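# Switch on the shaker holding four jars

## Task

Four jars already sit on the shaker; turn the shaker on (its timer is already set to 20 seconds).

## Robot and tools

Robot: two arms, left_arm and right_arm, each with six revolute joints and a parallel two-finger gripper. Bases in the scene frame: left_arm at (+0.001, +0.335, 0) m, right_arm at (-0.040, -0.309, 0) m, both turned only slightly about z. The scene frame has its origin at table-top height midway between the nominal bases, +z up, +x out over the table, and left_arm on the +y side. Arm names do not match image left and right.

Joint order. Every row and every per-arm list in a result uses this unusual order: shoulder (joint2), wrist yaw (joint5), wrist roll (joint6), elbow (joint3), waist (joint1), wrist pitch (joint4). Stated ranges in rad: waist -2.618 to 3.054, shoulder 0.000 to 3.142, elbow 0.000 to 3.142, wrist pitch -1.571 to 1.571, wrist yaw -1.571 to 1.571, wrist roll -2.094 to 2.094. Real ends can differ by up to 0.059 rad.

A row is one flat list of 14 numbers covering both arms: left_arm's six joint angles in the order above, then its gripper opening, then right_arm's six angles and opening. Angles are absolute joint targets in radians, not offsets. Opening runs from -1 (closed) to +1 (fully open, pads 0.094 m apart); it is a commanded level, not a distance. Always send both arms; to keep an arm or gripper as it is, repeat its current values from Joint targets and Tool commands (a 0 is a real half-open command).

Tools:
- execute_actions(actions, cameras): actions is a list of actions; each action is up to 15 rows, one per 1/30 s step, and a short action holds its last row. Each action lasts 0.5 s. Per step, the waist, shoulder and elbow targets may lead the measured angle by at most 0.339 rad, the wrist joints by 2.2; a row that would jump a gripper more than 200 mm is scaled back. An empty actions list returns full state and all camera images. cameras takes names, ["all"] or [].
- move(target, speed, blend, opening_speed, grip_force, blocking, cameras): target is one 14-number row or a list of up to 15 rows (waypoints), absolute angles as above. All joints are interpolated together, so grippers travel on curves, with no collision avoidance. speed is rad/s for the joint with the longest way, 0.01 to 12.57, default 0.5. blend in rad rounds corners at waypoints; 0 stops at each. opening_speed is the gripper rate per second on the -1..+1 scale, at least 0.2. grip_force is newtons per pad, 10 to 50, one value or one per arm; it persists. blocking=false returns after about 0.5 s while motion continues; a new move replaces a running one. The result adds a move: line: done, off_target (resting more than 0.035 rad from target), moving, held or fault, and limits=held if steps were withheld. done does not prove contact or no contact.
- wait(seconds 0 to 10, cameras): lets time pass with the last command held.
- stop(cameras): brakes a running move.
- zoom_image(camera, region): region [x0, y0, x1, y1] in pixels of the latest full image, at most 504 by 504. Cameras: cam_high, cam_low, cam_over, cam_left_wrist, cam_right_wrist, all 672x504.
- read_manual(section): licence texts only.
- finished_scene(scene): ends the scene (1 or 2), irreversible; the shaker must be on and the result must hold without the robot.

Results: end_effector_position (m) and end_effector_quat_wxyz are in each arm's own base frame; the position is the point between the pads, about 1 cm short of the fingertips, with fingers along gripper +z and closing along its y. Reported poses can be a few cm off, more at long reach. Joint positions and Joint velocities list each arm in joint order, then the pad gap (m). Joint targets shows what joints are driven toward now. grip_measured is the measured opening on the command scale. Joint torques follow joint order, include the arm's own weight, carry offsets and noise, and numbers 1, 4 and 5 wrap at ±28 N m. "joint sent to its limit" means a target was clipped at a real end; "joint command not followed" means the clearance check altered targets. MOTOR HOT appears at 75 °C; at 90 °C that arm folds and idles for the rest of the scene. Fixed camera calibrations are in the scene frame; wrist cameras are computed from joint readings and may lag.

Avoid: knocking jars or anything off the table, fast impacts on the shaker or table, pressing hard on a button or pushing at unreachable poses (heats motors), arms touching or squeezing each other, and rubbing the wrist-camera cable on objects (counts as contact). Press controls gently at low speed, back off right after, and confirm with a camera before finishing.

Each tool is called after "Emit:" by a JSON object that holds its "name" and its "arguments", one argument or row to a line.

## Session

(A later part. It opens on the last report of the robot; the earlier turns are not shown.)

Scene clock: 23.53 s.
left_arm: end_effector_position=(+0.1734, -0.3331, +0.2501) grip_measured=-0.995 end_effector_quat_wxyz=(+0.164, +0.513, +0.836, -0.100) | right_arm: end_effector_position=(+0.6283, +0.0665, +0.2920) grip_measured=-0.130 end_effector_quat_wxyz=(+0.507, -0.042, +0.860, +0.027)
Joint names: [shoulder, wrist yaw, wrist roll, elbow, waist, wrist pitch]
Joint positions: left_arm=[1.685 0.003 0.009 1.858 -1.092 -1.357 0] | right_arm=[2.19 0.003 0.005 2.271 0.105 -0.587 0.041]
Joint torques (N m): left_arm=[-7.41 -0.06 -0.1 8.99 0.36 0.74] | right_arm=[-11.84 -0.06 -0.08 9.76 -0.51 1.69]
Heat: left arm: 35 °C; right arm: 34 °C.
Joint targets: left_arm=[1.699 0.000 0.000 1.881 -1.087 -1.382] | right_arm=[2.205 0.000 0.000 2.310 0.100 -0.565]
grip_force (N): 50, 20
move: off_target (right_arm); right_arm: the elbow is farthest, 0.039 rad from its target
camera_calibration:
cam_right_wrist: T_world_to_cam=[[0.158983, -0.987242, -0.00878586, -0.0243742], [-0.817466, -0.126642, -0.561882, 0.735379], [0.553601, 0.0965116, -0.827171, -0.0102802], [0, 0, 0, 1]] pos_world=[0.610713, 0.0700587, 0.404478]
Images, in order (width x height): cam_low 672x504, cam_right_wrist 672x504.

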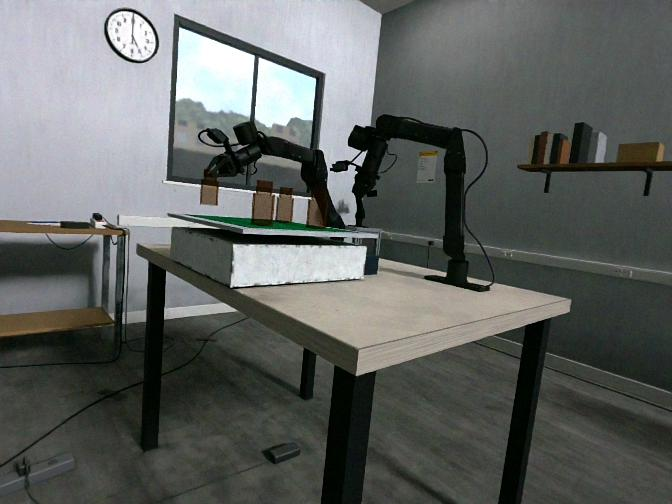

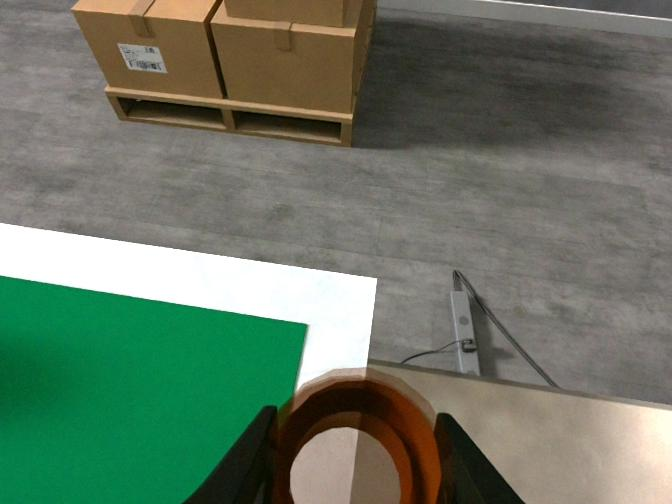

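Emit:
{"name": "move", "arguments": {
  "target": [
    [1.699,0,0,1.881,-1.087,-1.382,-1,2.205,0,0,2.31,0.265,-0.565,-0.17],
    [1.699,0,0,1.881,-1.087,-1.382,-1,2.205,0,0,2.18,0.265,-0.46,-0.17]
  ],
  "cameras": ["all"],
  "speed": [0.2,0.15]
}}

Emit:
{"name": "zoom_image", "arguments": {
  "camera": "cam_low",
  "region": [160, 130, 320, 250]
}}

Scene clock: 26.43 s.
left_arm: end_effector_position=(+0.1734, -0.3331, +0.2501) grip_measured=-0.995 end_effector_quat_wxyz=(+0.164, +0.513, +0.836, -0.100) | right_arm: end_effector_position=(+0.6151, +0.1699, +0.2677) grip_measured=-0.130 end_effector_quat_wxyz=(+0.500, -0.113, +0.856, +0.069)
Joint names: [shoulder, wrist yaw, wrist roll, elbow, waist, wrist pitch]
Joint positions: left_arm=[1.685 0.003 0.009 1.858 -1.092 -1.357 0] | right_arm=[2.194 0 0.005 2.185 0.268 -0.503 0.041]
Joint torques (N m): left_arm=[-7.41 -0.05 -0.11 8.99 0.34 0.74] | right_arm=[-12.25 0.01 -0.09 6.65 -0.32 1.89]
Heat: left arm: 35 °C; right arm: 34 °C.
Joint targets: left_arm=[1.699 0.000 0.000 1.881 -1.087 -1.382] | right_arm=[2.205 0.000 0.000 2.180 0.265 -0.460]
grip_force (N): 50, 20
move: off_target (right_arm); right_arm: the wrist pitch is farthest, 0.043 rad from its target
camera_calibration:
cam_left_wrist: T_world_to_cam=[[-0.878392, -0.47794, -0.000646749, -0.00816308], [-0.477048, 0.876667, 0.0622902, 0.414242], [-0.029204, 0.0550238, -0.998058, 0.375403], [0, 0, 0, 1]] pos_world=[0.201406, -0.38771, 0.348865]
cam_right_wrist: T_world_to_cam=[[0.319813, -0.94742, -0.0106964, -0.0255771], [-0.789448, -0.260211, -0.555933, 0.727904], [0.523919, 0.186239, -0.831158, -0.0290028], [0, 0, 0, 1]] pos_world=[0.598018, 0.170578, 0.380286]

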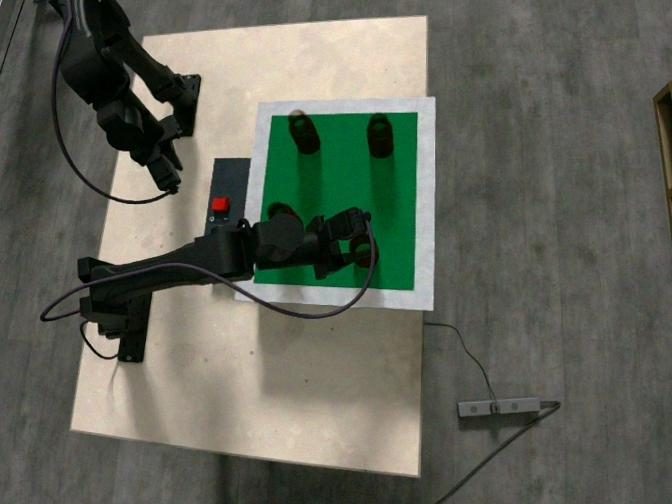

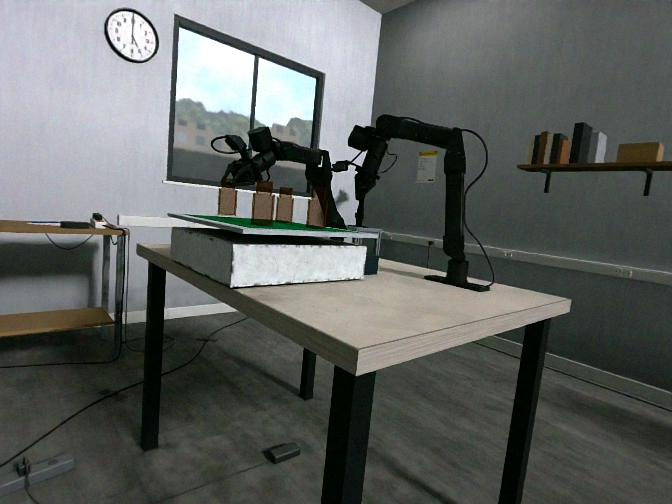

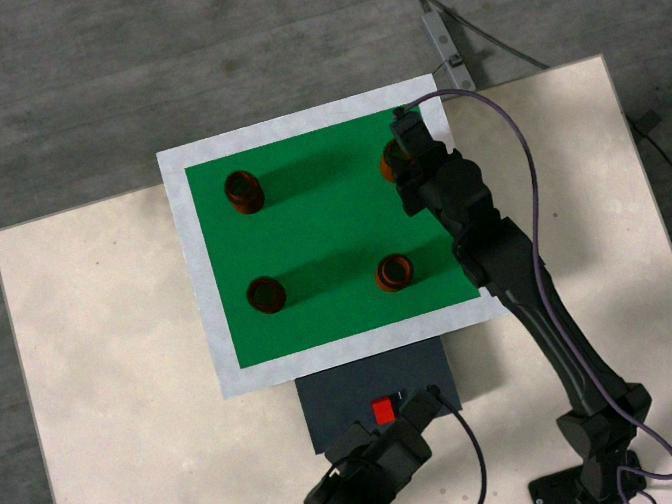

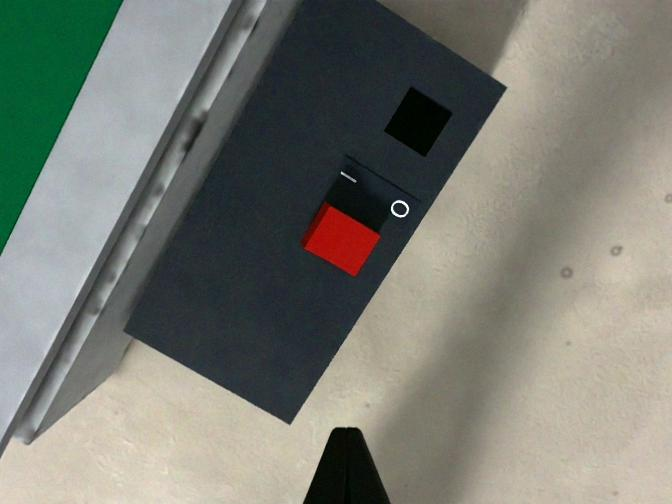

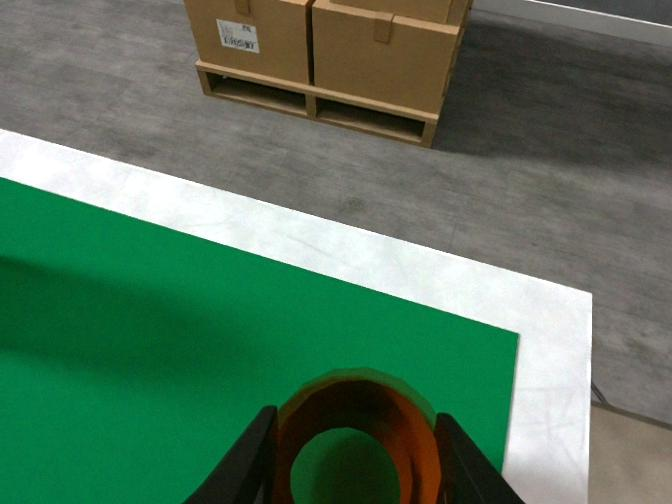

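Scaled by 3.150 from the camera's 672x504 image, which has a finer 960x720 frame.

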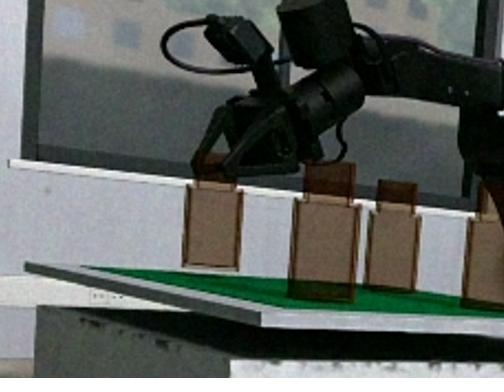

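Emit:
{"name": "move", "arguments": {
  "target": [1.699,0,0,1.881,-1.087,-1.382,-1,2.205,0,0,2.150,0.265,-0.436,-0.17],
  "cameras": ["cam_low"],
  "speed": 0.05
}}

Emit:
{"name": "zoom_image", "arguments": {
  "camera": "cam_low",
  "region": [160, 130, 320, 250]
}}

Scene clock: 27.57 s.
left_arm: end_effector_position=(+0.1734, -0.3331, +0.2501) grip_measured=-0.995 end_effector_quat_wxyz=(+0.164, +0.513, +0.836, -0.100) | right_arm: end_effector_position=(+0.6162, +0.1703, +0.2603) grip_measured=-0.130 end_effector_quat_wxyz=(+0.499, -0.113, +0.856, +0.069)
Joint names: [shoulder, wrist yaw, wrist roll, elbow, waist, wrist pitch]
Joint positions: left_arm=[1.685 0.003 0.009 1.858 -1.092 -1.357 0] | right_arm=[2.194 0 0.005 2.157 0.268 -0.478 0.041]
Joint torques (N m): left_arm=[-7.39 -0.05 -0.11 8.99 0.35 0.75] | right_arm=[-12.36 -0.05 -0.06 6.42 -0.32 1.93]
Heat: left arm: 35 °C; right arm: 34 °C.
Joint targets: left_arm=[1.699 0.000 0.000 1.881 -1.087 -1.382] | right_arm=[2.205 0.000 0.000 2.150 0.265 -0.436]
grip_force (N): 50, 20
move: off_target (right_arm); right_arm: the wrist pitch is farthest, 0.042 rad from its target
Images, in order (width x height): cam_low 672x504.

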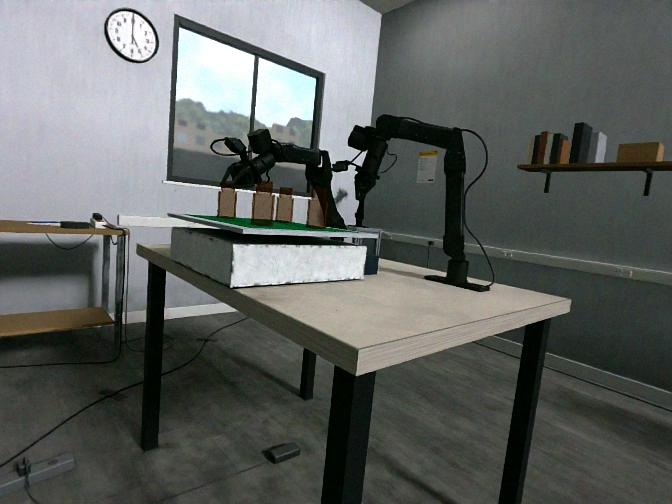

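Scaled by 3.150 from the camera's 672x504 image, which has a finer 960x720 frame.

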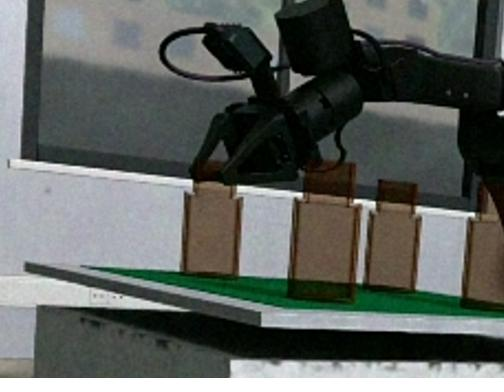

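Emit:
{"name": "move", "arguments": {
  "target": [1.699,0,0,1.881,-1.087,-1.382,-1,2.205,0,0,2.138,0.265,-0.425,-0.17],
  "speed": 0.05
}}

Emit:
{"name": "move", "arguments": {
  "target": [1.699,0,0,1.881,-1.087,-1.382,-1,2.205,0,0,2.128,0.265,-0.415,-0.17],
  "speed": 0.05,
  "cameras": ["cam_low","cam_right_wrist"]
}}

Emit:
{"name": "zoom_image", "arguments": {
  "camera": "cam_low",
  "region": [160, 130, 320, 250]
}}

Scene clock: 28.47 s.
left_arm: end_effector_position=(+0.1734, -0.3331, +0.2501) grip_measured=-0.995 end_effector_quat_wxyz=(+0.164, +0.513, +0.836, -0.100) | right_arm: end_effector_position=(+0.6177, +0.1707, +0.2598) grip_measured=-0.130 end_effector_quat_wxyz=(+0.503, -0.113, +0.854, +0.069)
Joint names: [shoulder, wrist yaw, wrist roll, elbow, waist, wrist pitch]
Joint positions: left_arm=[1.685 0.003 0.009 1.858 -1.092 -1.357 0] | right_arm=[2.194 0 0.005 2.147 0.268 -0.46 0.041]
Joint torques (N m): left_arm=[-7.39 -0.05 -0.11 8.96 0.38 0.74] | right_arm=[-12.42 -0.04 -0.07 6.37 -0.34 1.84]
Heat: left arm: 35 °C; right arm: 34 °C.
Joint targets: left_arm=[1.699 0.000 0.000 1.881 -1.087 -1.382] | right_arm=[2.205 0.000 0.000 2.138 0.265 -0.425]
grip_force (N): 50, 20
move: done

Scene clock: 29.20 s.
left_arm: end_effector_position=(+0.1734, -0.3331, +0.2501) grip_measured=-0.995 end_effector_quat_wxyz=(+0.164, +0.513, +0.836, -0.100) | right_arm: end_effector_position=(+0.6189, +0.1710, +0.2596) grip_measured=-0.130 end_effector_quat_wxyz=(+0.506, -0.113, +0.852, +0.070)
Joint names: [shoulder, wrist yaw, wrist roll, elbow, waist, wrist pitch]
Joint positions: left_arm=[1.685 0.003 0.009 1.858 -1.092 -1.357 0] | right_arm=[2.194 0 0.005 2.14 0.268 -0.445 0.041]
Joint torques (N m): left_arm=[-7.39 -0.05 -0.11 8.98 0.36 0.74] | right_arm=[-12.29 -0.02 -0.07 6.26 -0.34 1.81]
Heat: left arm: 35 °C; right arm: 34 °C.
Joint targets: left_arm=[1.699 0.000 0.000 1.881 -1.087 -1.382] | right_arm=[2.205 0.000 0.000 2.128 0.265 -0.415]
grip_force (N): 50, 20
move: done
camera_calibration:
cam_right_wrist: T_world_to_cam=[[0.319908, -0.947397, -0.00990892, -0.0261226], [-0.782237, -0.258209, -0.566951, 0.724764], [0.534569, 0.189123, -0.823692, -0.0469489], [0, 0, 0, 1]] pos_world=[0.600391, 0.171271, 0.371975]
Images, in order (width x height): cam_low 672x504, cam_right_wrist 672x504.

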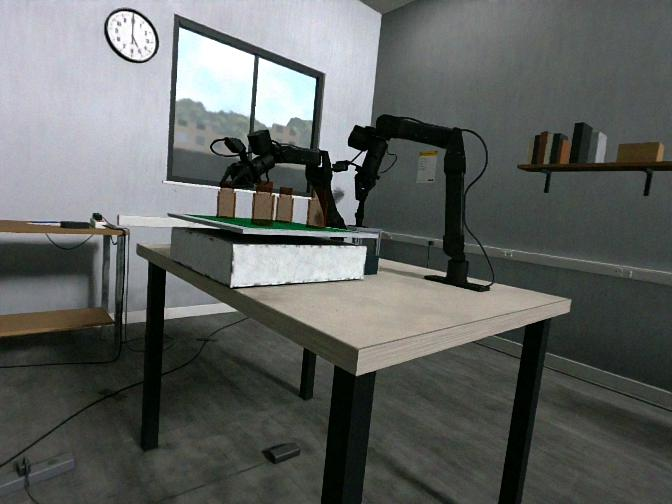

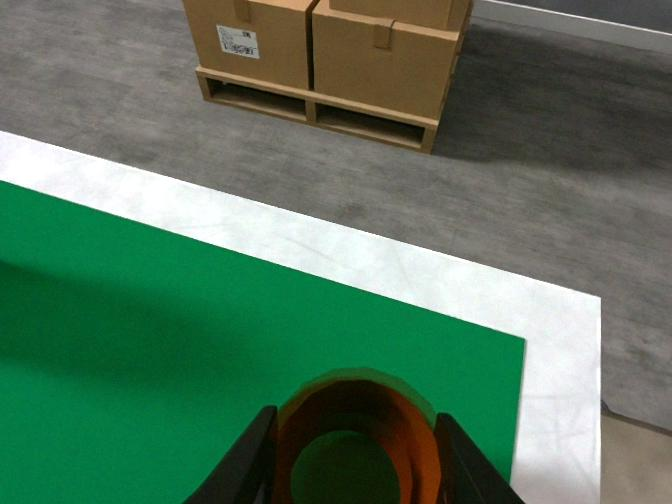

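Scaled by 3.150 from the camera's 672x504 image, which has a finer 960x720 frame.

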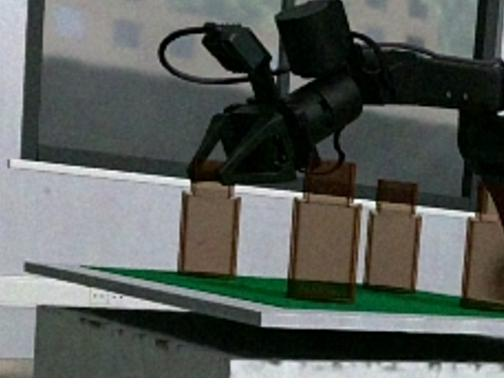

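Emit:
{"name": "move", "arguments": {
  "target": [1.699,0,0,1.881,-1.087,-1.382,-1,2.205,0,0,2.118,0.265,-0.415,-0.17],
  "speed": 0.05
}}

Emit:
{"name": "move", "arguments": {
  "target": [1.699,0,0,1.881,-1.087,-1.382,-1,2.205,0,0,2.108,0.265,-0.415,-0.17],
  "speed": 0.05,
  "cameras": ["cam_low"]
}}

Emit:
{"name": "zoom_image", "arguments": {
  "camera": "cam_low",
  "region": [160, 130, 320, 250]
}}

Scene clock: 30.57 s.
left_arm: end_effector_position=(+0.1734, -0.3331, +0.2501) grip_measured=-0.995 end_effector_quat_wxyz=(+0.164, +0.513, +0.836, -0.100) | right_arm: end_effector_position=(+0.6197, +0.1712, +0.2594) grip_measured=-0.130 end_effector_quat_wxyz=(+0.508, -0.113, +0.851, +0.070)
Joint names: [shoulder, wrist yaw, wrist roll, elbow, waist, wrist pitch]
Joint positions: left_arm=[1.685 0.003 0.009 1.858 -1.092 -1.357 0] | right_arm=[2.194 0 0.005 2.135 0.268 -0.435 0.041]
Joint torques (N m): left_arm=[-7.45 -0.05 -0.1 8.99 0.35 0.74] | right_arm=[-12.4 -0.04 -0.07 5.87 -0.2 1.71]
Heat: left arm: 35 °C; right arm: 34 °C.
Joint targets: left_arm=[1.699 0.000 0.000 1.881 -1.087 -1.382] | right_arm=[2.205 0.000 0.000 2.118 0.265 -0.415]
grip_force (N): 50, 20
move: done

Scene clock: 31.33 s.
left_arm: end_effector_position=(+0.1734, -0.3331, +0.2501) grip_measured=-0.995 end_effector_quat_wxyz=(+0.164, +0.513, +0.836, -0.100) | right_arm: end_effector_position=(+0.6205, +0.1714, +0.2589) grip_measured=-0.130 end_effector_quat_wxyz=(+0.510, -0.112, +0.850, +0.070)
Joint names: [shoulder, wrist yaw, wrist roll, elbow, waist, wrist pitch]
Joint positions: left_arm=[1.685 0.003 0.009 1.858 -1.092 -1.357 0] | right_arm=[2.194 0 0.005 2.128 0.268 -0.423 0.041]
Joint torques (N m): left_arm=[-7.41 -0.05 -0.1 9.01 0.32 0.74] | right_arm=[-12.34 -0.01 -0.07 5.59 -0.39 1.58]
Motor temperatures (°C): left_arm=[27 27 25 35 27 30 30] | right_arm=[32 27 26 34 26 31 28]
Heat: left arm: 35 °C; right arm: 34 °C.
Joint targets: left_arm=[1.699 0.000 0.000 1.881 -1.087 -1.382] | right_arm=[2.205 0.000 0.000 2.108 0.265 -0.415]
grip_force (N): 50, 20
move: done
Images, in order (width x height): cam_low 672x504.

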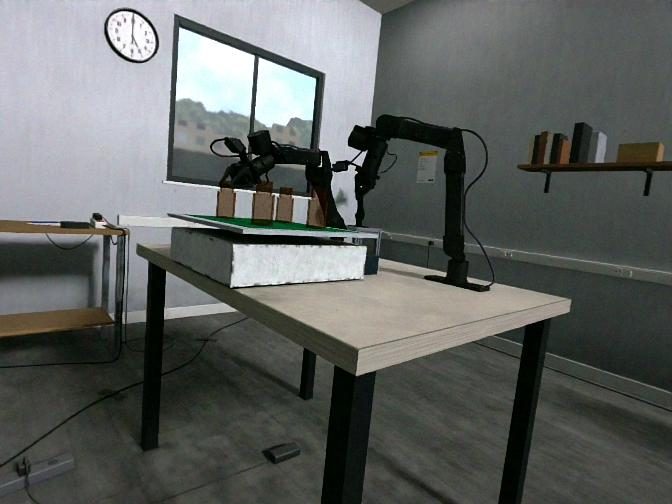

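Scaled by 3.150 from the camera's 672x504 image, which has a finer 960x720 frame.

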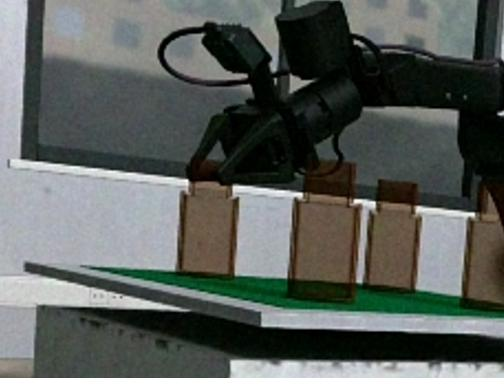

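Emit:
{"name": "move", "arguments": {
  "target": [1.699,0,0,1.881,-1.087,-1.382,-1,2.205,0,0,2.108,0.265,-0.415,1.0],
  "speed": 0.05,
  "opening_speed": 0.4,
  "cameras": ["cam_low","cam_right_wrist"]
}}

Emit:
{"name": "zoom_image", "arguments": {
  "camera": "cam_low",
  "region": [160, 130, 320, 250]
}}

Scene clock: 34.70 s.
left_arm: end_effector_position=(+0.1734, -0.3331, +0.2501) grip_measured=-0.995 end_effector_quat_wxyz=(+0.164, +0.513, +0.836, -0.100) | right_arm: end_effector_position=(+0.6202, +0.1713, +0.2555) grip_measured=+0.998 end_effector_quat_wxyz=(+0.507, -0.113, +0.851, +0.070)
Joint names: [shoulder, wrist yaw, wrist roll, elbow, waist, wrist pitch]
Joint positions: left_arm=[1.685 0.003 0.009 1.858 -1.092 -1.357 0] | right_arm=[2.194 0 0.005 2.12 0.268 -0.421 0.094]
Joint torques (N m): left_arm=[-7.41 -0.06 -0.1 8.98 0.38 0.74] | right_arm=[-12.38 -0.01 -0.08 6.26 -0.31 1.58]
Heat: left arm: 35 °C; right arm: 34 °C.
Joint targets: left_arm=[1.699 0.000 0.000 1.881 -1.087 -1.382] | right_arm=[2.205 0.000 0.000 2.108 0.265 -0.415]
grip_force (N): 50, 20
move: done
camera_calibration:
cam_right_wrist: T_world_to_cam=[[0.32017, -0.947314, -0.00934583, -0.0266086], [-0.78, -0.257997, -0.57012, 0.722835], [0.537671, 0.189825, -0.821508, -0.0536607], [0, 0, 0, 1]] pos_world=[0.601183, 0.171469, 0.367771]
Images, in order (width x height): cam_low 672x504, cam_right_wrist 672x504.

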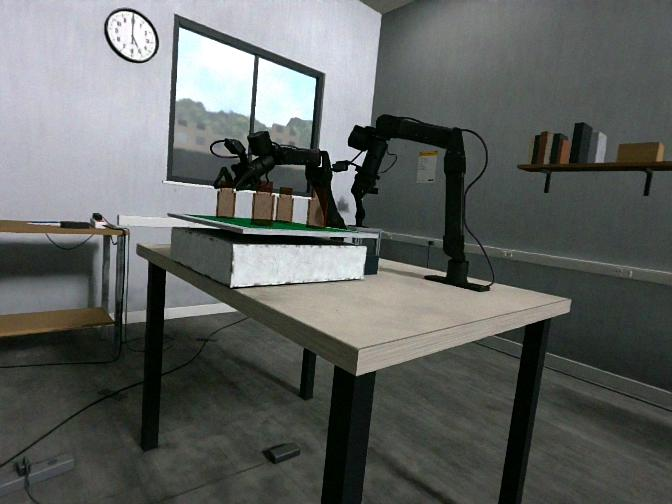

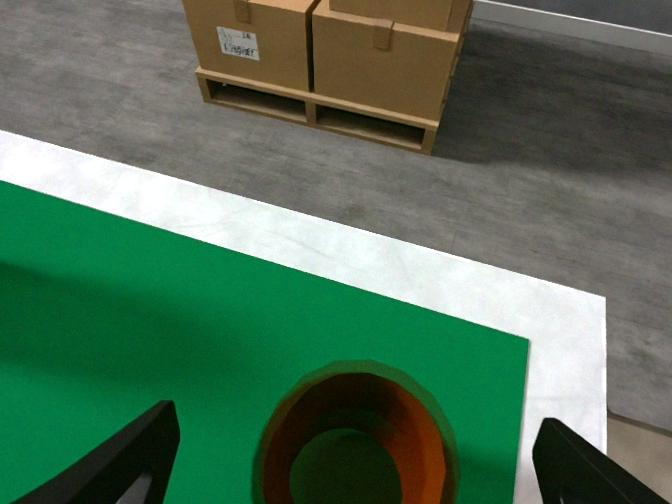

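Scaled by 3.150 from the camera's 672x504 image, which has a finer 960x720 frame.

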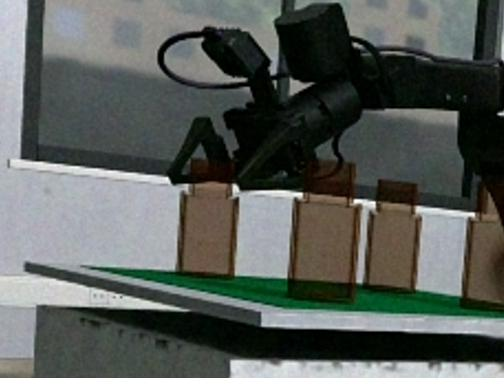

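Emit:
{"name": "move", "arguments": {
  "target": [
    [1.699,0,0,1.881,-1.087,-1.382,-1,2.205,0,0,2.31,0.265,-0.57,1.0],
    [1.85,0,0,1.86,-1.07,-1.32,-1,1.5,0,0,1.45,0.265,-0.45,1.0],
    [2.0235,0,0,1.8337,-1.060,-1.2602,-1,1.5,0,0,1.45,-0.1,-0.45,1.0]
  ],
  "speed": [0.25,0.5,0.4],
  "blend": [0.03,0.05,0],
  "cameras": ["all"]
}}

Emit:
{"name": "zoom_image", "arguments": {
  "camera": "cam_left_wrist",
  "region": [180, 204, 500, 504]
}}

Scene clock: 39.17 s.
left_arm: end_effector_position=(+0.2035, -0.3673, +0.1288) grip_measured=-0.995 end_effector_quat_wxyz=(+0.063, +0.510, +0.857, -0.039) | right_arm: end_effector_position=(+0.4711, -0.0477, +0.3002) grip_measured=+0.998 end_effector_quat_wxyz=(+0.498, +0.047, +0.866, -0.025)
Joint names: [shoulder, wrist yaw, wrist roll, elbow, waist, wrist pitch]
Joint positions: left_arm=[2.007 0.003 0.009 1.841 -1.066 -1.256 0] | right_arm=[1.528 0.002 0.004 1.463 -0.102 -0.463 0.094]
Joint torques (N m): left_arm=[-10.73 -0.06 -0.11 6.45 0.43 0.52] | right_arm=[-9.54 -0.01 -0.06 5.97 0.25 1.64]
Heat: left arm: 35 °C; right arm: 34 °C.
Joint targets: left_arm=[2.024 0.000 0.000 1.834 -1.060 -1.260] | right_arm=[1.500 0.000 0.000 1.450 -0.100 -0.450]
grip_force (N): 50, 20
move: done
camera_calibration:
cam_left_wrist: T_world_to_cam=[[-0.866047, -0.499936, -0.00525279, -0.00812678], [-0.478867, 0.826437, 0.296122, 0.417907], [-0.143701, 0.258971, -0.955136, 0.349781], [0, 0, 0, 1]] pos_world=[0.243347, -0.44002, 0.210294]
cam_right_wrist: T_world_to_cam=[[-0.0462783, -0.998879, -0.00996287, -0.0156559], [-0.838475, 0.0442641, -0.54314, 0.609444], [0.542972, -0.016782, -0.839583, 0.0978331], [0, 0, 0, 1]] pos_world=[0.457159, -0.040973, 0.412997]

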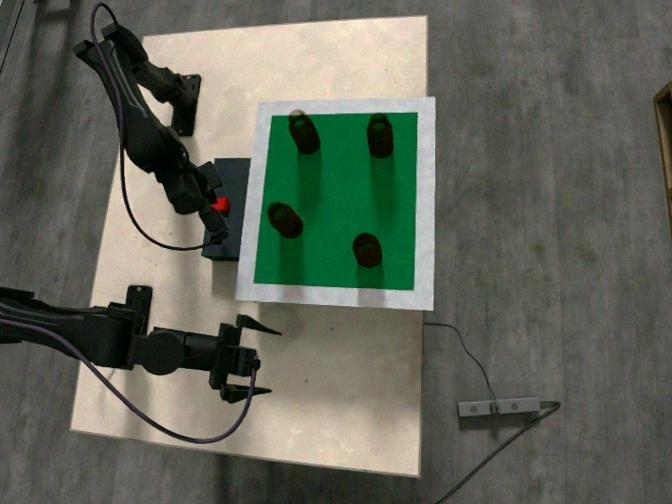

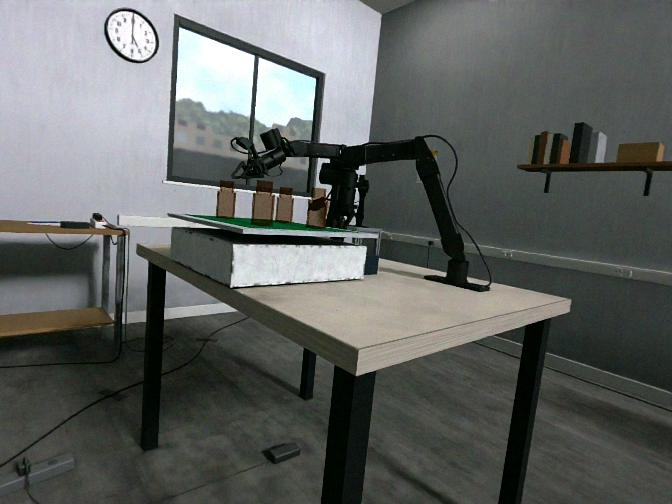

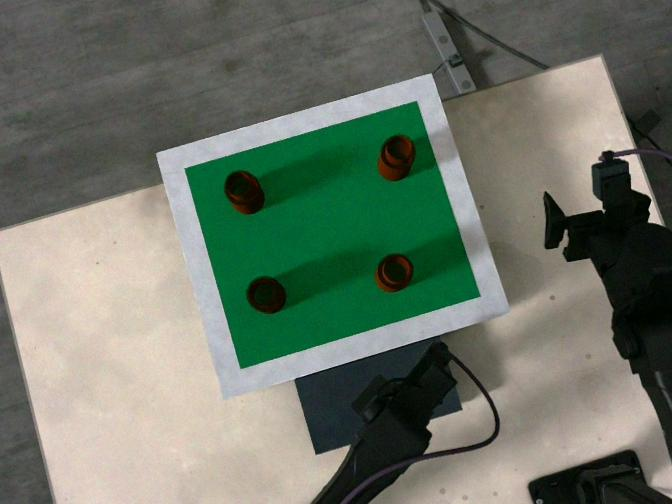

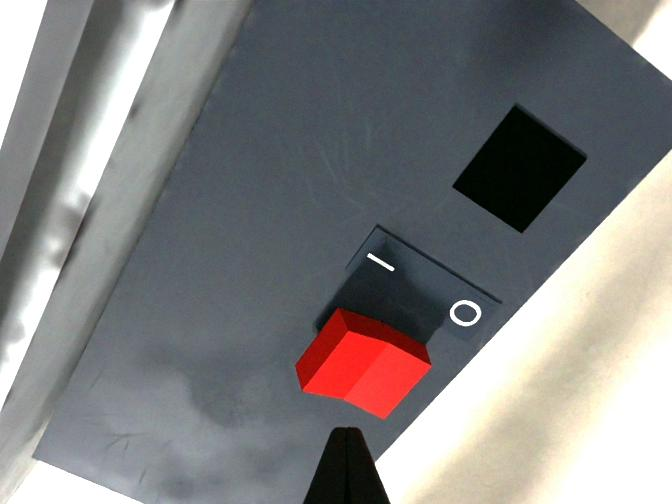

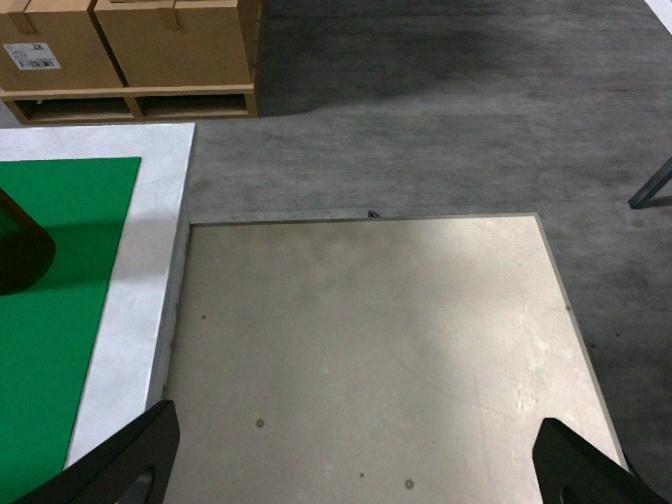

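Scaled by 1.575 from the camera's 672x504 image, which has a finer 960x720 frame.

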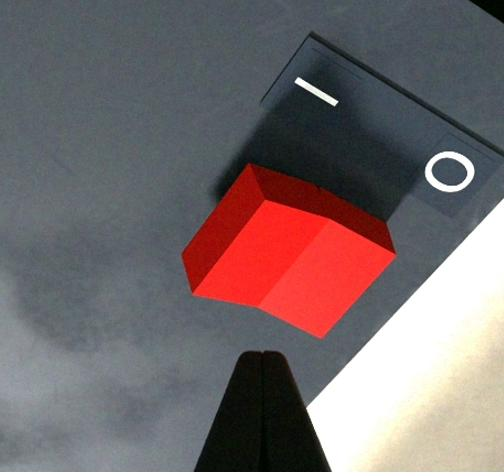

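Emit:
{"name": "move", "arguments": {
  "target": [2.0341,0,0,1.7101,-1.048,-1.126,-1,1.5,0,0,1.45,-0.1,-0.45,1.0],
  "speed": 0.12,
  "cameras": ["cam_left_wrist"]
}}

Emit:
{"name": "zoom_image", "arguments": {
  "camera": "cam_left_wrist",
  "region": [180, 204, 500, 504]
}}

Scene clock: 41.03 s.
left_arm: end_effector_position=(+0.2097, -0.3679, +0.0969) grip_measured=-0.995 end_effector_quat_wxyz=(+0.067, +0.505, +0.860, -0.040) | right_arm: end_effector_position=(+0.4711, -0.0477, +0.3002) grip_measured=+0.998 end_effector_quat_wxyz=(+0.498, +0.047, +0.866, -0.025)
Joint names: [shoulder, wrist yaw, wrist roll, elbow, waist, wrist pitch]
Joint positions: left_arm=[2.012 0.003 0.009 1.72 -1.054 -1.122 0] | right_arm=[1.528 0.002 0.004 1.463 -0.102 -0.463 0.094]
Joint torques (N m): left_arm=[-10.39 -0.06 -0.11 6.23 0.43 0.54] | right_arm=[-9.48 -0.04 -0.1 6 0.32 1.65]
Heat: left arm: 35 °C; right arm: 34 °C.
Joint targets: left_arm=[2.034 0.000 0.000 1.710 -1.048 -1.126] | right_arm=[1.500 0.000 0.000 1.450 -0.100 -0.450]
grip_force (N): 50, 20
move: done
camera_calibration:
cam_left_wrist: T_world_to_cam=[[-0.859843, -0.510533, -0.00506447, -0.00849741], [-0.490134, 0.822629, 0.288185, 0.432609], [-0.142961, 0.250276, -0.957562, 0.317298], [0, 0, 0, 1]] pos_world=[0.250091, -0.439627, 0.179118]
Images, in order (width x height): cam_left_wrist 672x504.

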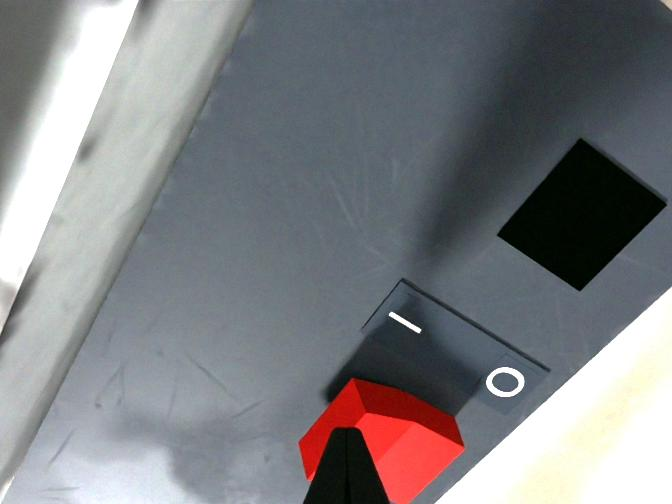

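Scaled by 1.575 from the camera's 672x504 image, which has a finer 960x720 frame.

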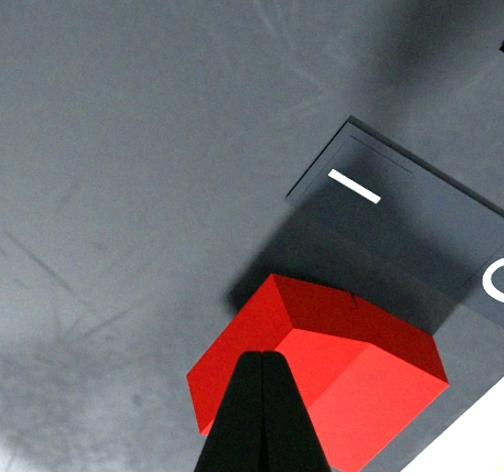

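Emit:
{"name": "move", "arguments": {
  "target": [2.0402,0,0,1.6592,-1.048,-1.069,-1,1.5,0,0,1.45,-0.1,-0.45,1.0],
  "speed": 0.05,
  "cameras": ["cam_left_wrist"]
}}

Scene clock: 42.63 s.
left_arm: end_effector_position=(+0.2105, -0.3692, +0.0865) grip_measured=-0.995 end_effector_quat_wxyz=(+0.071, +0.505, +0.859, -0.043) | right_arm: end_effector_position=(+0.4711, -0.0477, +0.3002) grip_measured=+0.998 end_effector_quat_wxyz=(+0.498, +0.047, +0.866, -0.025)
Joint names: [shoulder, wrist yaw, wrist roll, elbow, waist, wrist pitch]
Joint positions: left_arm=[2.012 0.003 0.009 1.677 -1.054 -1.071 0] | right_arm=[1.528 0.002 0.004 1.463 -0.102 -0.463 0.094]
Joint torques (N m): left_arm=[-9.89 -0.05 -0.1 5.53 0.47 0.61] | right_arm=[-9.55 -0.03 -0.07 6.06 0.13 1.63]
Heat: left arm: 35 °C; right arm: 34 °C.
Joint targets: left_arm=[2.040 0.000 0.000 1.659 -1.048 -1.069] | right_arm=[1.500 0.000 0.000 1.450 -0.100 -0.450]
grip_force (N): 50, 20
move: done
camera_calibration:
cam_left_wrist: T_world_to_cam=[[-0.859811, -0.510584, -0.0052904, -0.00850132], [-0.491537, 0.824841, 0.279337, 0.43891], [-0.138262, 0.242778, -0.960178, 0.304206], [0, 0, 0, 1]] pos_world=[0.250491, -0.440226, 0.169443]
Images, in order (width x height): cam_left_wrist 672x504.

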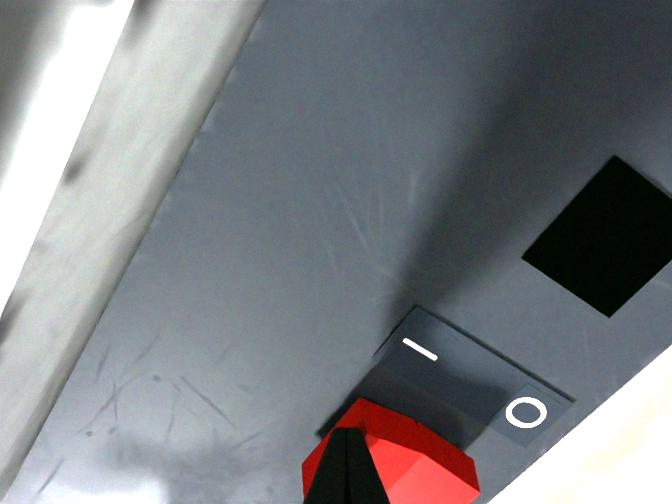

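Emit:
{"name": "move", "arguments": {
  "target": [2.043,0,0,1.640,-1.048,-1.049,-1,1.5,0,0,1.45,-0.1,-0.45,1.0],
  "speed": 0.05,
  "cameras": ["cam_left_wrist"]
}}

Scene clock: 43.47 s.
left_arm: end_effector_position=(+0.2131, -0.3693, +0.0824) grip_measured=-0.995 end_effector_quat_wxyz=(+0.076, +0.503, +0.860, -0.042) | right_arm: end_effector_position=(+0.4711, -0.0477, +0.3002) grip_measured=+0.998 end_effector_quat_wxyz=(+0.498, +0.047, +0.866, -0.025)
Joint names: [shoulder, wrist yaw, wrist roll, elbow, waist, wrist pitch]
Joint positions: left_arm=[2.012 -0.003 0.009 1.66 -1.051 -1.045 0] | right_arm=[1.528 0.002 0.004 1.463 -0.102 -0.463 0.094]
Joint torques (N m): left_arm=[-9.66 0.02 -0.1 5.41 0.23 0.57] | right_arm=[-9.5 -0.06 -0.07 6.11 0.23 1.6]
Heat: left arm: 35 °C; right arm: 34 °C.
Joint targets: left_arm=[2.043 0.000 0.000 1.640 -1.048 -1.049] | right_arm=[1.500 0.000 0.000 1.450 -0.100 -0.450]
grip_force (N): 50, 20
move: done
camera_calibration:
cam_left_wrist: T_world_to_cam=[[-0.857862, -0.513767, -0.0107818, -0.00753145], [-0.496951, 0.824077, 0.271914, 0.442913], [-0.130815, 0.238623, -0.962261, 0.297806], [0, 0, 0, 1]] pos_world=[0.252603, -0.439927, 0.166052]
Images, in order (width x height): cam_left_wrist 672x504.

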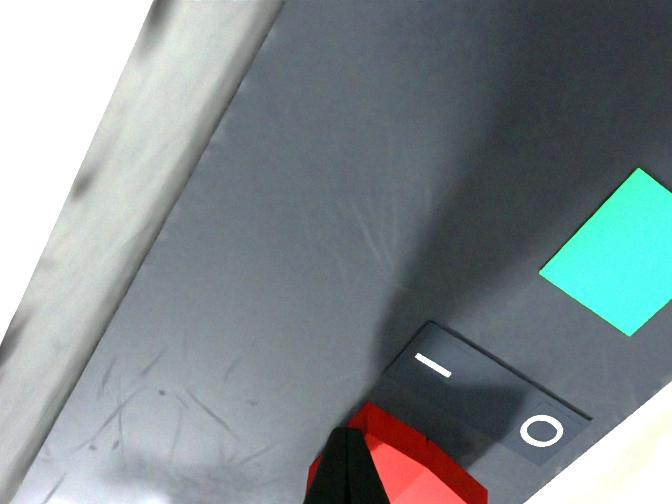

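On. Retract and watch.

Emit:
{"name": "move", "arguments": {
  "target": [
    [2.0235,0,0,1.8337,-1.050,-1.2602,-1,1.5,0,0,1.45,-0.1,-0.45,1.0],
    [1.699,0,0,1.881,-1.087,-1.382,-1,1.5,0,0,1.45,-0.1,-0.45,1.0]
  ],
  "speed": [0.3,0.6],
  "blend": [0.05,0],
  "cameras": ["cam_over","cam_left_wrist"]
}}

Emit:
{"name": "wait", "arguments": {
  "seconds": 6,
  "cameras": ["cam_over"]
}}

Emit:
{"name": "wait", "arguments": {
  "seconds": 6,
  "cameras": ["cam_over"]
}}

Emit:
{"name": "wait", "arguments": {
  "seconds": 8,
  "cameras": ["cam_over","cam_high","cam_low"]
}}

Scene clock: 45.53 s.
left_arm: end_effector_position=(+0.1784, -0.3343, +0.2511) grip_measured=-0.995 end_effector_quat_wxyz=(+0.167, +0.510, +0.838, -0.099) | right_arm: end_effector_position=(+0.4711, -0.0477, +0.3002) grip_measured=+0.998 end_effector_quat_wxyz=(+0.498, +0.047, +0.866, -0.025)
Joint names: [shoulder, wrist yaw, wrist roll, elbow, waist, wrist pitch]
Joint positions: left_arm=[1.696 -0.002 0.009 1.873 -1.084 -1.357 0] | right_arm=[1.528 0.002 0.004 1.463 -0.102 -0.463 0.094]
Joint torques (N m): left_arm=[-8.5 0.01 -0.1 7.49 -0.29 0.76] | right_arm=[-9.51 -0.04 -0.06 5.98 0.24 1.65]
Heat: left arm: 35 °C; right arm: 34 °C.
Joint targets: left_arm=[1.699 0.000 0.000 1.881 -1.087 -1.382] | right_arm=[1.500 0.000 0.000 1.450 -0.100 -0.450]
grip_force (N): 50, 20
move: done
camera_calibration:
cam_left_wrist: T_world_to_cam=[[-0.873721, -0.486395, -0.0055286, -0.00675712], [-0.485863, 0.872106, 0.0580298, 0.418759], [-0.0234039, 0.053388, -0.9983, 0.375141], [0, 0, 0, 1]] pos_world=[0.206335, -0.388517, 0.350165]
Images, in order (width x height): cam_over 672x504, cam_left_wrist 672x504.

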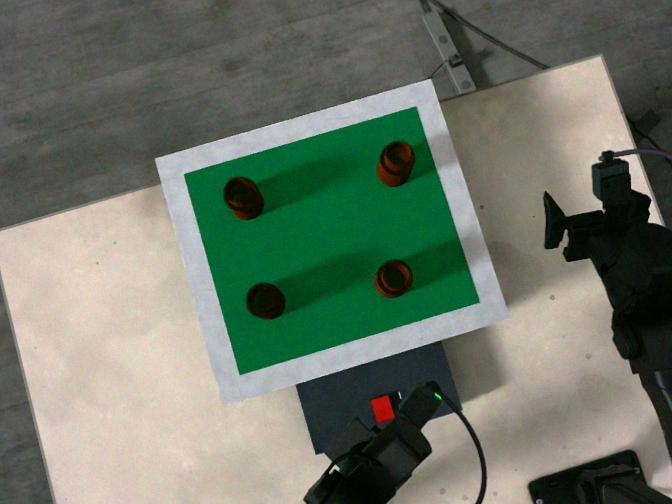

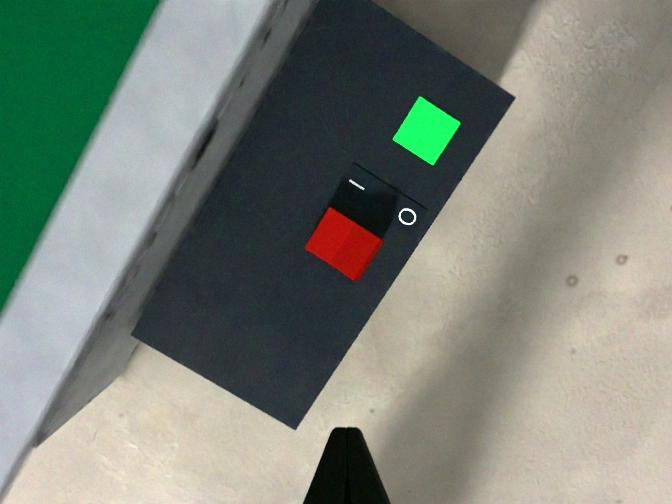

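Scene clock: 51.53 s.
left_arm: end_effector_position=(+0.1784, -0.3343, +0.2511) grip_measured=-0.995 end_effector_quat_wxyz=(+0.167, +0.510, +0.838, -0.099) | right_arm: end_effector_position=(+0.4711, -0.0477, +0.3002) grip_measured=+0.998 end_effector_quat_wxyz=(+0.498, +0.047, +0.866, -0.025)
Joint names: [shoulder, wrist yaw, wrist roll, elbow, waist, wrist pitch]
Joint positions: left_arm=[1.696 -0.002 0.009 1.873 -1.084 -1.357 0] | right_arm=[1.528 0.002 0.004 1.463 -0.102 -0.463 0.094]
Joint torques (N m): left_arm=[-8.46 0 -0.1 7.46 -0.28 0.76] | right_arm=[-9.51 -0.04 -0.08 6.09 0.29 1.66]
Heat: left arm: 34 °C; right arm: 33 °C.
Joint targets: left_arm=[1.699 0.000 0.000 1.881 -1.087 -1.382] | right_arm=[1.500 0.000 0.000 1.450 -0.100 -0.450]
Tool commands: left_gripper/opening=-1.0 right_gripper/opening=+1.0
grip_force (N): 50, 20
wait: 6.00 s; at rest by 0.17 s
Images, in order (width x height): cam_over 672x504.

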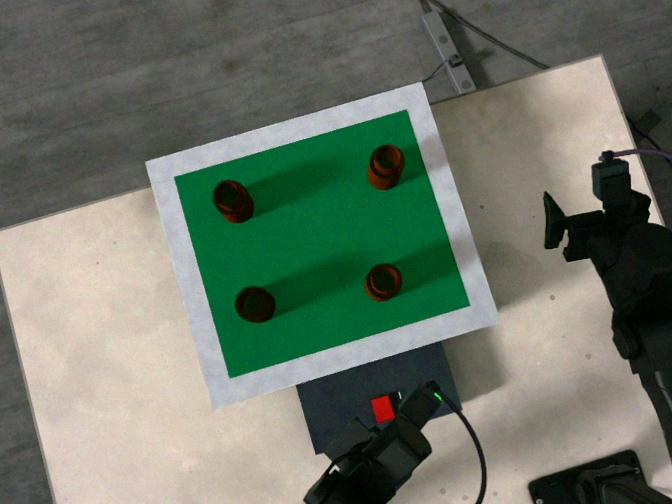

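Scene clock: 57.53 s.
left_arm: end_effector_position=(+0.1784, -0.3343, +0.2511) grip_measured=-0.995 end_effector_quat_wxyz=(+0.167, +0.510, +0.838, -0.099) | right_arm: end_effector_position=(+0.4711, -0.0477, +0.3002) grip_measured=+0.998 end_effector_quat_wxyz=(+0.498, +0.047, +0.866, -0.025)
Joint names: [shoulder, wrist yaw, wrist roll, elbow, waist, wrist pitch]
Joint positions: left_arm=[1.696 -0.002 0.009 1.873 -1.084 -1.357 0] | right_arm=[1.528 0.002 0.004 1.463 -0.102 -0.463 0.094]
Joint torques (N m): left_arm=[-8.46 0.01 -0.1 7.49 -0.28 0.75] | right_arm=[-9.31 -0.02 -0.06 6.06 0.31 1.61]
Heat: left arm: 34 °C; right arm: 34 °C.
Joint targets: left_arm=[1.699 0.000 0.000 1.881 -1.087 -1.382] | right_arm=[1.500 0.000 0.000 1.450 -0.100 -0.450]
Tool commands: left_gripper/opening=-1.0 right_gripper/opening=+1.0
grip_force (N): 50, 20
wait: 6.00 s; at rest by 0.17 s
Images, in order (width x height): cam_over 672x504.

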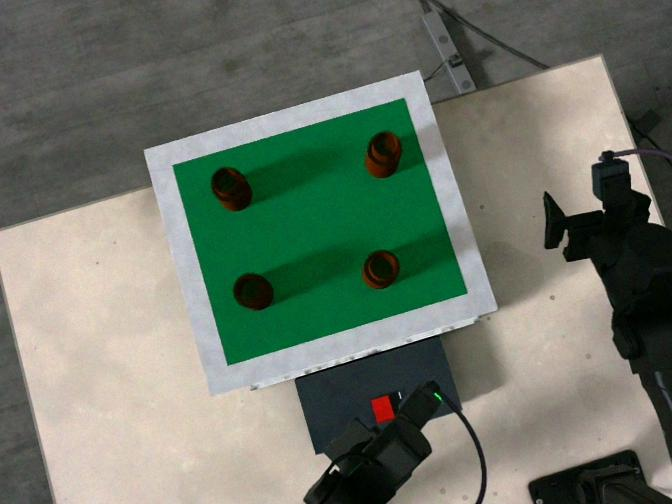

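Scene clock: 65.53 s.
left_arm: end_effector_position=(+0.1784, -0.3343, +0.2511) grip_measured=-0.995 end_effector_quat_wxyz=(+0.167, +0.510, +0.838, -0.099) | right_arm: end_effector_position=(+0.4711, -0.0477, +0.3002) grip_measured=+0.998 end_effector_quat_wxyz=(+0.498, +0.047, +0.866, -0.025)
Joint names: [shoulder, wrist yaw, wrist roll, elbow, waist, wrist pitch]
Joint positions: left_arm=[1.696 -0.002 0.009 1.873 -1.084 -1.357 0] | right_arm=[1.528 0.002 0.004 1.463 -0.102 -0.463 0.094]
Joint torques (N m): left_arm=[-8.44 0 -0.1 7.46 -0.28 0.75] | right_arm=[-9.39 -0.06 -0.08 6.05 0.25 1.63]
Heat: left arm: 34 °C; right arm: 34 °C.
Joint targets: left_arm=[1.699 0.000 0.000 1.881 -1.087 -1.382] | right_arm=[1.500 0.000 0.000 1.450 -0.100 -0.450]
Tool commands: left_gripper/opening=-1.0 right_gripper/opening=+1.0
grip_force (N): 50, 20
wait: 8.00 s; at rest by 0.17 s
Images, in order (width x height): cam_high 672x504, cam_low 672x504, cam_over 672x504.

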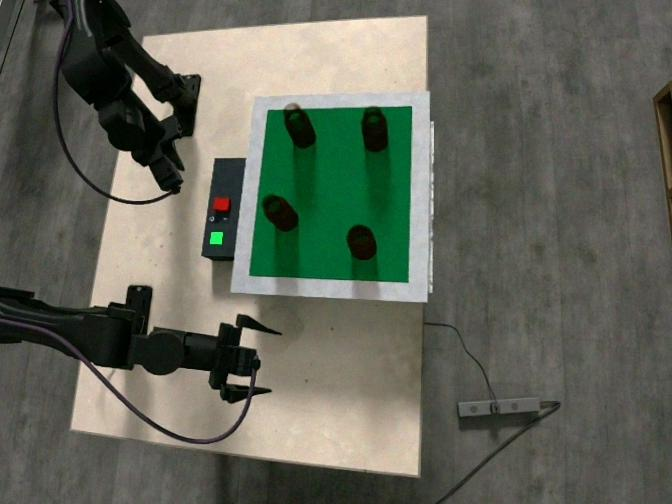

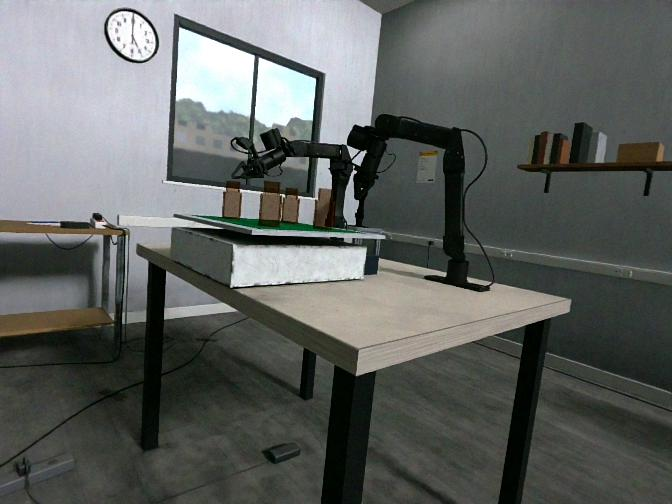

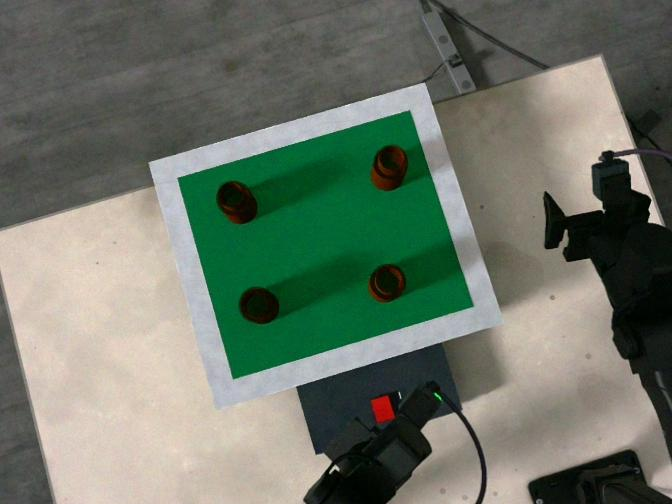

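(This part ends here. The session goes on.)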